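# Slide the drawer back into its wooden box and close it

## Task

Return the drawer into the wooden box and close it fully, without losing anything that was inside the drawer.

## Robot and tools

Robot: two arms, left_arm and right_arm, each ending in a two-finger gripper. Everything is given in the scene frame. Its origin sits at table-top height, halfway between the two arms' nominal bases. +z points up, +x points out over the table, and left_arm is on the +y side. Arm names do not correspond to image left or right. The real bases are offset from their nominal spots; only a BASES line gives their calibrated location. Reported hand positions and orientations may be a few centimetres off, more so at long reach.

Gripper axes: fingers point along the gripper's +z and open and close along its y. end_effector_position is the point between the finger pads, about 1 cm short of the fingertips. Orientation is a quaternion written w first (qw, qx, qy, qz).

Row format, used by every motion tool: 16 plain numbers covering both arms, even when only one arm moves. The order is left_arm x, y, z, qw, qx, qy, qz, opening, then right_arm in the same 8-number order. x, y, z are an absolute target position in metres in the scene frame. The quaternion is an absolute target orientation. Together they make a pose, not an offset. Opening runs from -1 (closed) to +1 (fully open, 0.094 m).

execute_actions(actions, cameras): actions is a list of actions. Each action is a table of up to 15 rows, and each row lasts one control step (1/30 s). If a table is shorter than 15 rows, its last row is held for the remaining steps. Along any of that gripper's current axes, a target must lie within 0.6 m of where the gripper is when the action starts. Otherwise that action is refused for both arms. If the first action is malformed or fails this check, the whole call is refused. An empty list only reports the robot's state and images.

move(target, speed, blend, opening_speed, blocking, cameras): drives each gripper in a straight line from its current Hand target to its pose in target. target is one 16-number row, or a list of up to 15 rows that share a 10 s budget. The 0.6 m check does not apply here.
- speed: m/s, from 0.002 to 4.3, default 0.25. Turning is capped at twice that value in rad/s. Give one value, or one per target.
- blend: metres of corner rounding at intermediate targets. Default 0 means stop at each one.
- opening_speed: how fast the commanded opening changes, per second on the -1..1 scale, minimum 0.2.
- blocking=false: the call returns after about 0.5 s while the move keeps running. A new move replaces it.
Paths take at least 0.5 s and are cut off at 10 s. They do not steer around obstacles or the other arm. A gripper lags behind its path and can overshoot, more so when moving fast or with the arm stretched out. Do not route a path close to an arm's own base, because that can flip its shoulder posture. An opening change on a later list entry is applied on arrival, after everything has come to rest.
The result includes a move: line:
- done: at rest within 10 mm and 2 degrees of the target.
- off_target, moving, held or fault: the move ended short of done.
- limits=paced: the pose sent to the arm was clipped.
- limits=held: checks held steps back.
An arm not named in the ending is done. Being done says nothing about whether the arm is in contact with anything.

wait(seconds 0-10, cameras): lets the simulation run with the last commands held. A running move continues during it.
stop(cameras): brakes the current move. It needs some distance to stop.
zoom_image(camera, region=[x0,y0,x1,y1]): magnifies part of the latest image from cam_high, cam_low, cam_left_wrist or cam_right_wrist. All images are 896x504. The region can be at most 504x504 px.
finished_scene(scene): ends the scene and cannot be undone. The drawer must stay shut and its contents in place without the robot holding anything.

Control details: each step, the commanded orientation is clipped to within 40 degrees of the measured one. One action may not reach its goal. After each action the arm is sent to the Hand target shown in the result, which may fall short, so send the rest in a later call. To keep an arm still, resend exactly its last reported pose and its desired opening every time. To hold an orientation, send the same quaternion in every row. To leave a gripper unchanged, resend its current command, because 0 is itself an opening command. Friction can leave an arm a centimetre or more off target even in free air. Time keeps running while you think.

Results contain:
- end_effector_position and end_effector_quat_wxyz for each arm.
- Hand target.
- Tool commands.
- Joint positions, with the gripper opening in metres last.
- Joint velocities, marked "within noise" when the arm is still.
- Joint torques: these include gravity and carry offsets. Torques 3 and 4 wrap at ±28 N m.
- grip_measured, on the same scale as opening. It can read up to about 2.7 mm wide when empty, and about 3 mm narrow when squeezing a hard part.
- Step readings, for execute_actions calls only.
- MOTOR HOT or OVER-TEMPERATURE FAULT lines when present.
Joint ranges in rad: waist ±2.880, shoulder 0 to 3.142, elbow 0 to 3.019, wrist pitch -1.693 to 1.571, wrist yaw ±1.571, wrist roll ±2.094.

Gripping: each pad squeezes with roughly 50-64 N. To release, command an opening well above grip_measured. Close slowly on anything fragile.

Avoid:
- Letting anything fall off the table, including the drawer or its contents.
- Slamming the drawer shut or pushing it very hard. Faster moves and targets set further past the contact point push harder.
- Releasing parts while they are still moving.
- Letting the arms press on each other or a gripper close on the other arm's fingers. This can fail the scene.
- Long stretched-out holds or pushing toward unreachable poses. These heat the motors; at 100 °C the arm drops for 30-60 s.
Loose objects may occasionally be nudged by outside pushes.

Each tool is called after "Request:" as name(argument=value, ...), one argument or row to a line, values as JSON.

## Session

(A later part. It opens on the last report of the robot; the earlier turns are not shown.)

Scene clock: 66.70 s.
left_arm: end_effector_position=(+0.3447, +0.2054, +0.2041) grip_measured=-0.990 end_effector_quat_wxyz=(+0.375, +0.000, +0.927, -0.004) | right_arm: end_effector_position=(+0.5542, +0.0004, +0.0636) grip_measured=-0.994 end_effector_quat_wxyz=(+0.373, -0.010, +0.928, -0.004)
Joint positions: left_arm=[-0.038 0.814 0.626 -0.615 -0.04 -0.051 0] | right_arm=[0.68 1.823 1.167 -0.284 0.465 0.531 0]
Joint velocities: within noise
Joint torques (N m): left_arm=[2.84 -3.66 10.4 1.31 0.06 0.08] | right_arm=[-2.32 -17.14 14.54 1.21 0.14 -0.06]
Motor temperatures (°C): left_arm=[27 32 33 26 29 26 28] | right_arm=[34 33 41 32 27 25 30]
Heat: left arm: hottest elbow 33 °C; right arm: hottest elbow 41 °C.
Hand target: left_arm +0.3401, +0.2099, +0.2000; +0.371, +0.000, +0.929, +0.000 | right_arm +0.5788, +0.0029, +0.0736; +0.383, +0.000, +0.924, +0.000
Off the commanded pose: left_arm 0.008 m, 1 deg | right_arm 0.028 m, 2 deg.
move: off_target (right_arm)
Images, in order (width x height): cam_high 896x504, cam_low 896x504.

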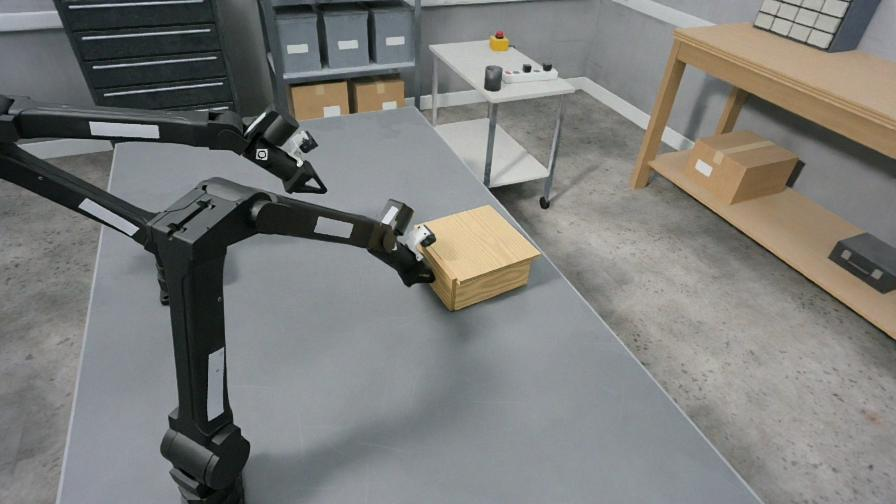

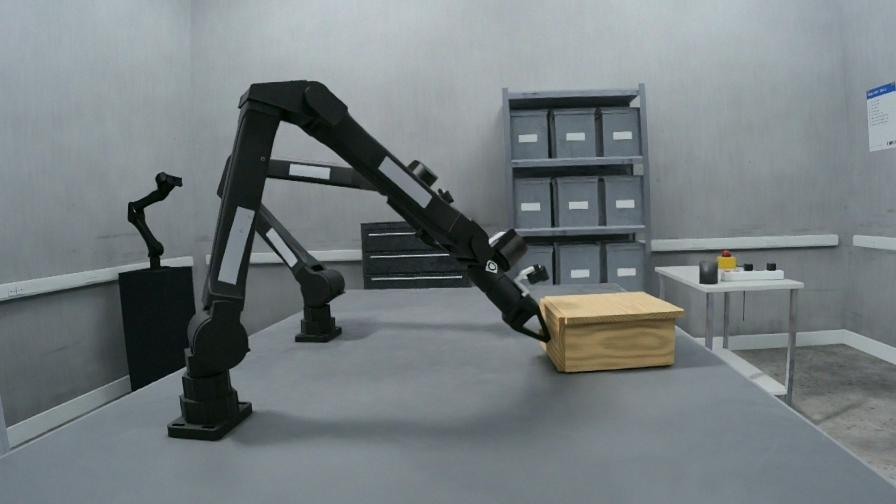

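Request:
move(
  target=[0.34,0.21,0.20,0.3705,0,0.9288,0,-1,0.584,0.004,0.073,0.3827,0,0.9239,0,-1],
  speed=0.02,
  cameras=["cam_low","cam_high"],
)

Request:
zoom_image(
  camera="cam_low",
  region=[540, 280, 640, 390],
)

Request:
zoom_image(
  camera="cam_high",
  region=[400, 200, 520, 320],
)

Scene clock: 67.67 s.
left_arm: end_effector_position=(+0.3447, +0.2054, +0.2041) grip_measured=-0.990 end_effector_quat_wxyz=(+0.375, +0.000, +0.927, -0.004) | right_arm: end_effector_position=(+0.5544, +0.0006, +0.0636) grip_measured=-0.994 end_effector_quat_wxyz=(+0.371, -0.012, +0.928, -0.005)
Joint positions: left_arm=[-0.038 0.814 0.626 -0.615 -0.04 -0.051 0] | right_arm=[0.679 1.823 1.17 -0.29 0.464 0.527 0]
Joint velocities: within noise
Joint torques (N m): left_arm=[2.67 -3.37 10.4 1.39 0.05 0.07] | right_arm=[-2.61 -16.79 15.06 1.39 0.1 -0.06]
Motor temperatures (°C): left_arm=[27 32 33 26 29 26 28] | right_arm=[34 33 41 32 27 25 30]
Heat: left arm: hottest elbow 33 °C; right arm: hottest elbow 41 °C.
Hand target: left_arm +0.3401, +0.2099, +0.2000; +0.371, +0.000, +0.929, +0.000 | right_arm +0.5823, +0.0026, +0.0737; +0.383, +0.000, +0.924, +0.000
Off the commanded pose: left_arm 0.008 m, 1 deg | right_arm 0.031 m, 2 deg.
move: off_target (right_arm)
Images, in order (width x height): cam_high 896x504, cam_low 896x504.

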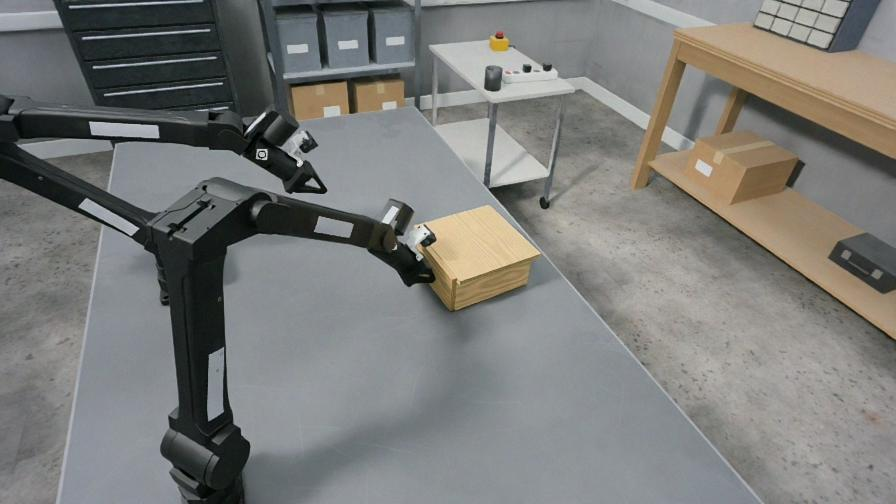

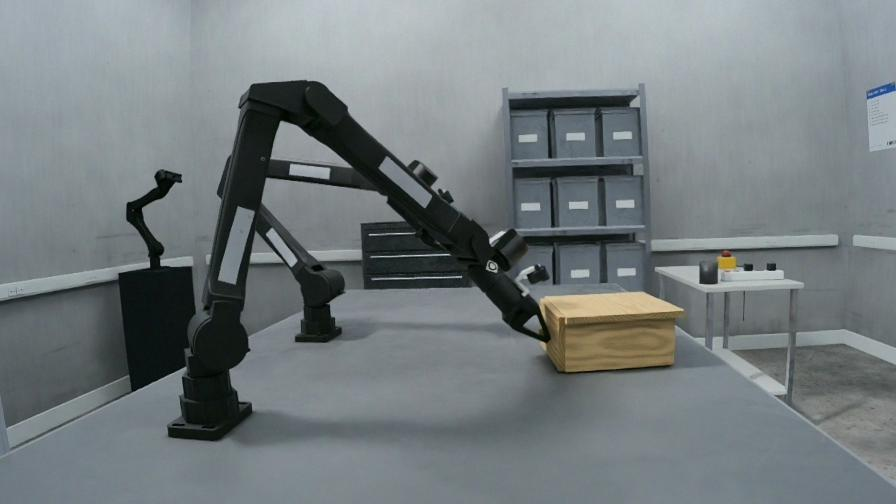

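Scaled by 4.582 from the camera's 896x504 image, which has a finer 1280x720 frame.

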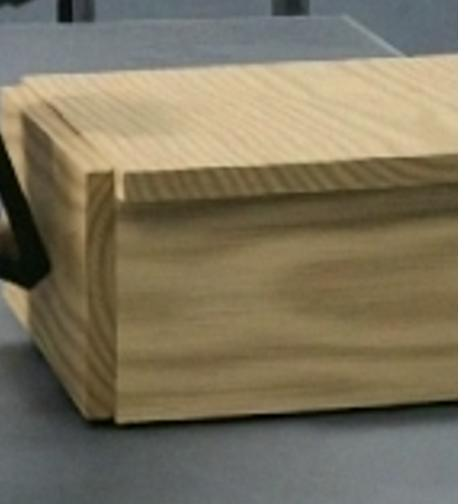

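Scaled by 4.200 from the camera's 896x504 image, which has a finer 1280x720 frame.

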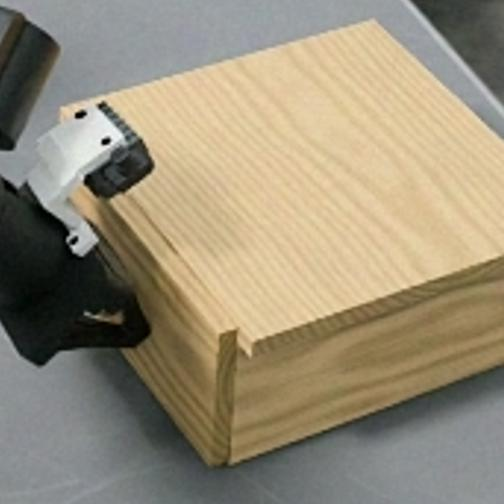

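Request:
move(
  target=[
    [0.34,0.21,0.20,0.3705,0,0.9288,0,-1,0.50,0.004,0.078,0.3827,0,0.9239,0,-1],
    [0.34,0.21,0.20,0.3705,0,0.9288,0,-1,0.40,-0.06,0.16,0.3827,0,0.9239,0,-1],
  ],
  speed=0.13,
  blend=0.02,
  cameras=["cam_low","cam_high"],
)

Request:
zoom_image(
  camera="cam_low",
  region=[540, 280, 640, 390],
)

Request:
zoom_image(
  camera="cam_high",
  region=[400, 200, 520, 320],
)

Scene clock: 70.30 s.
left_arm: end_effector_position=(+0.3447, +0.2054, +0.2041) grip_measured=-0.990 end_effector_quat_wxyz=(+0.375, +0.000, +0.927, -0.004) | right_arm: end_effector_position=(+0.4088, -0.0617, +0.1599) grip_measured=-0.994 end_effector_quat_wxyz=(+0.384, +0.004, +0.923, -0.001)
Joint positions: left_arm=[-0.038 0.814 0.626 -0.615 -0.04 -0.051 0] | right_arm=[0.811 1.328 0.862 -0.516 0.559 0.672 0]
Joint velocities: within noise
Joint torques (N m): left_arm=[2.67 -3.49 10.41 1.28 0.06 0.07] | right_arm=[0.44 -12.81 9.02 0.9 0.41 0.12]
Motor temperatures (°C): left_arm=[27 32 33 26 29 26 28] | right_arm=[34 33 41 32 27 25 30]
Heat: left arm: hottest elbow 33 °C; right arm: hottest elbow 41 °C.
Hand target: left_arm +0.3401, +0.2099, +0.2000; +0.371, +0.000, +0.929, +0.000 | right_arm +0.4003, -0.0600, +0.1599; +0.383, +0.000, +0.924, +0.000
Off the commanded pose: left_arm 0.008 m, 1 deg | right_arm 0.009 m, 1 deg.
move: done
Images, in order (width x height): cam_high 896x504, cam_low 896x504.

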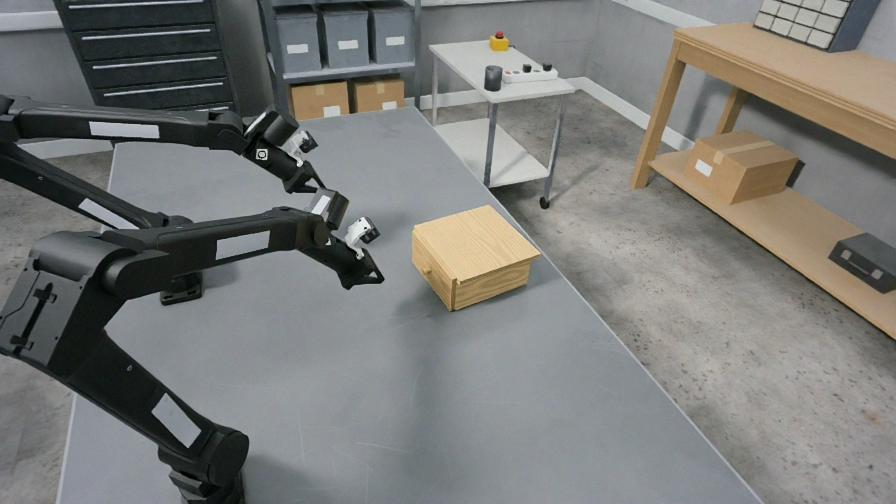

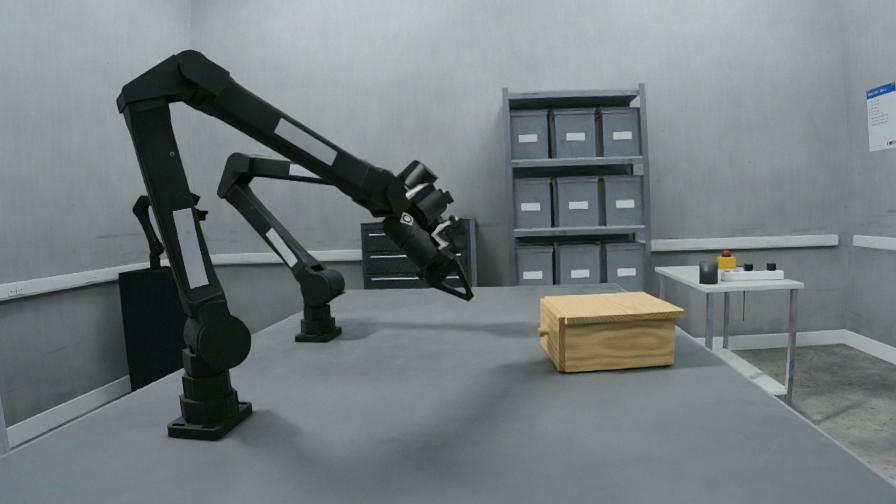

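Scaled by 4.582 from the camera's 896x504 image, which has a finer 1280x720 frame.

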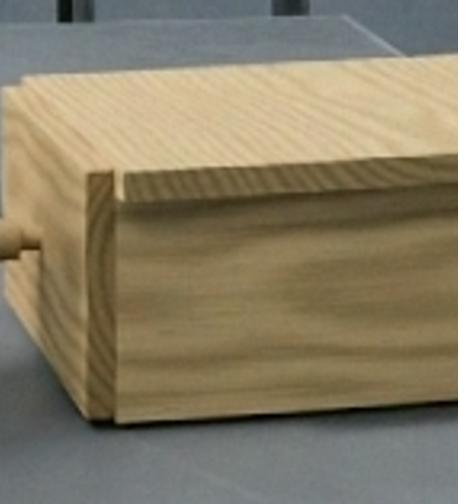

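Scaled by 4.200 from the camera's 896x504 image, which has a finer 1280x720 frame.

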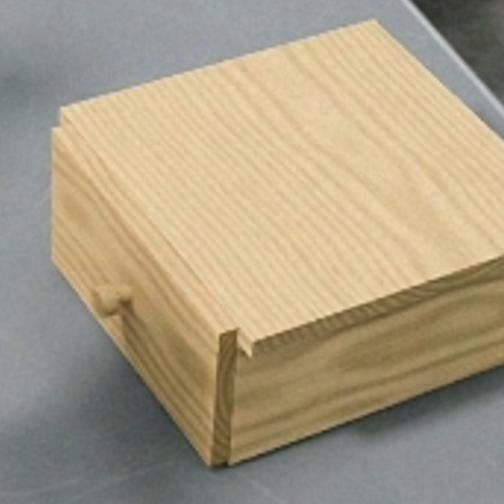

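Request:
finished_scene(
  scene=2,
)

The scene is finished: the task was done.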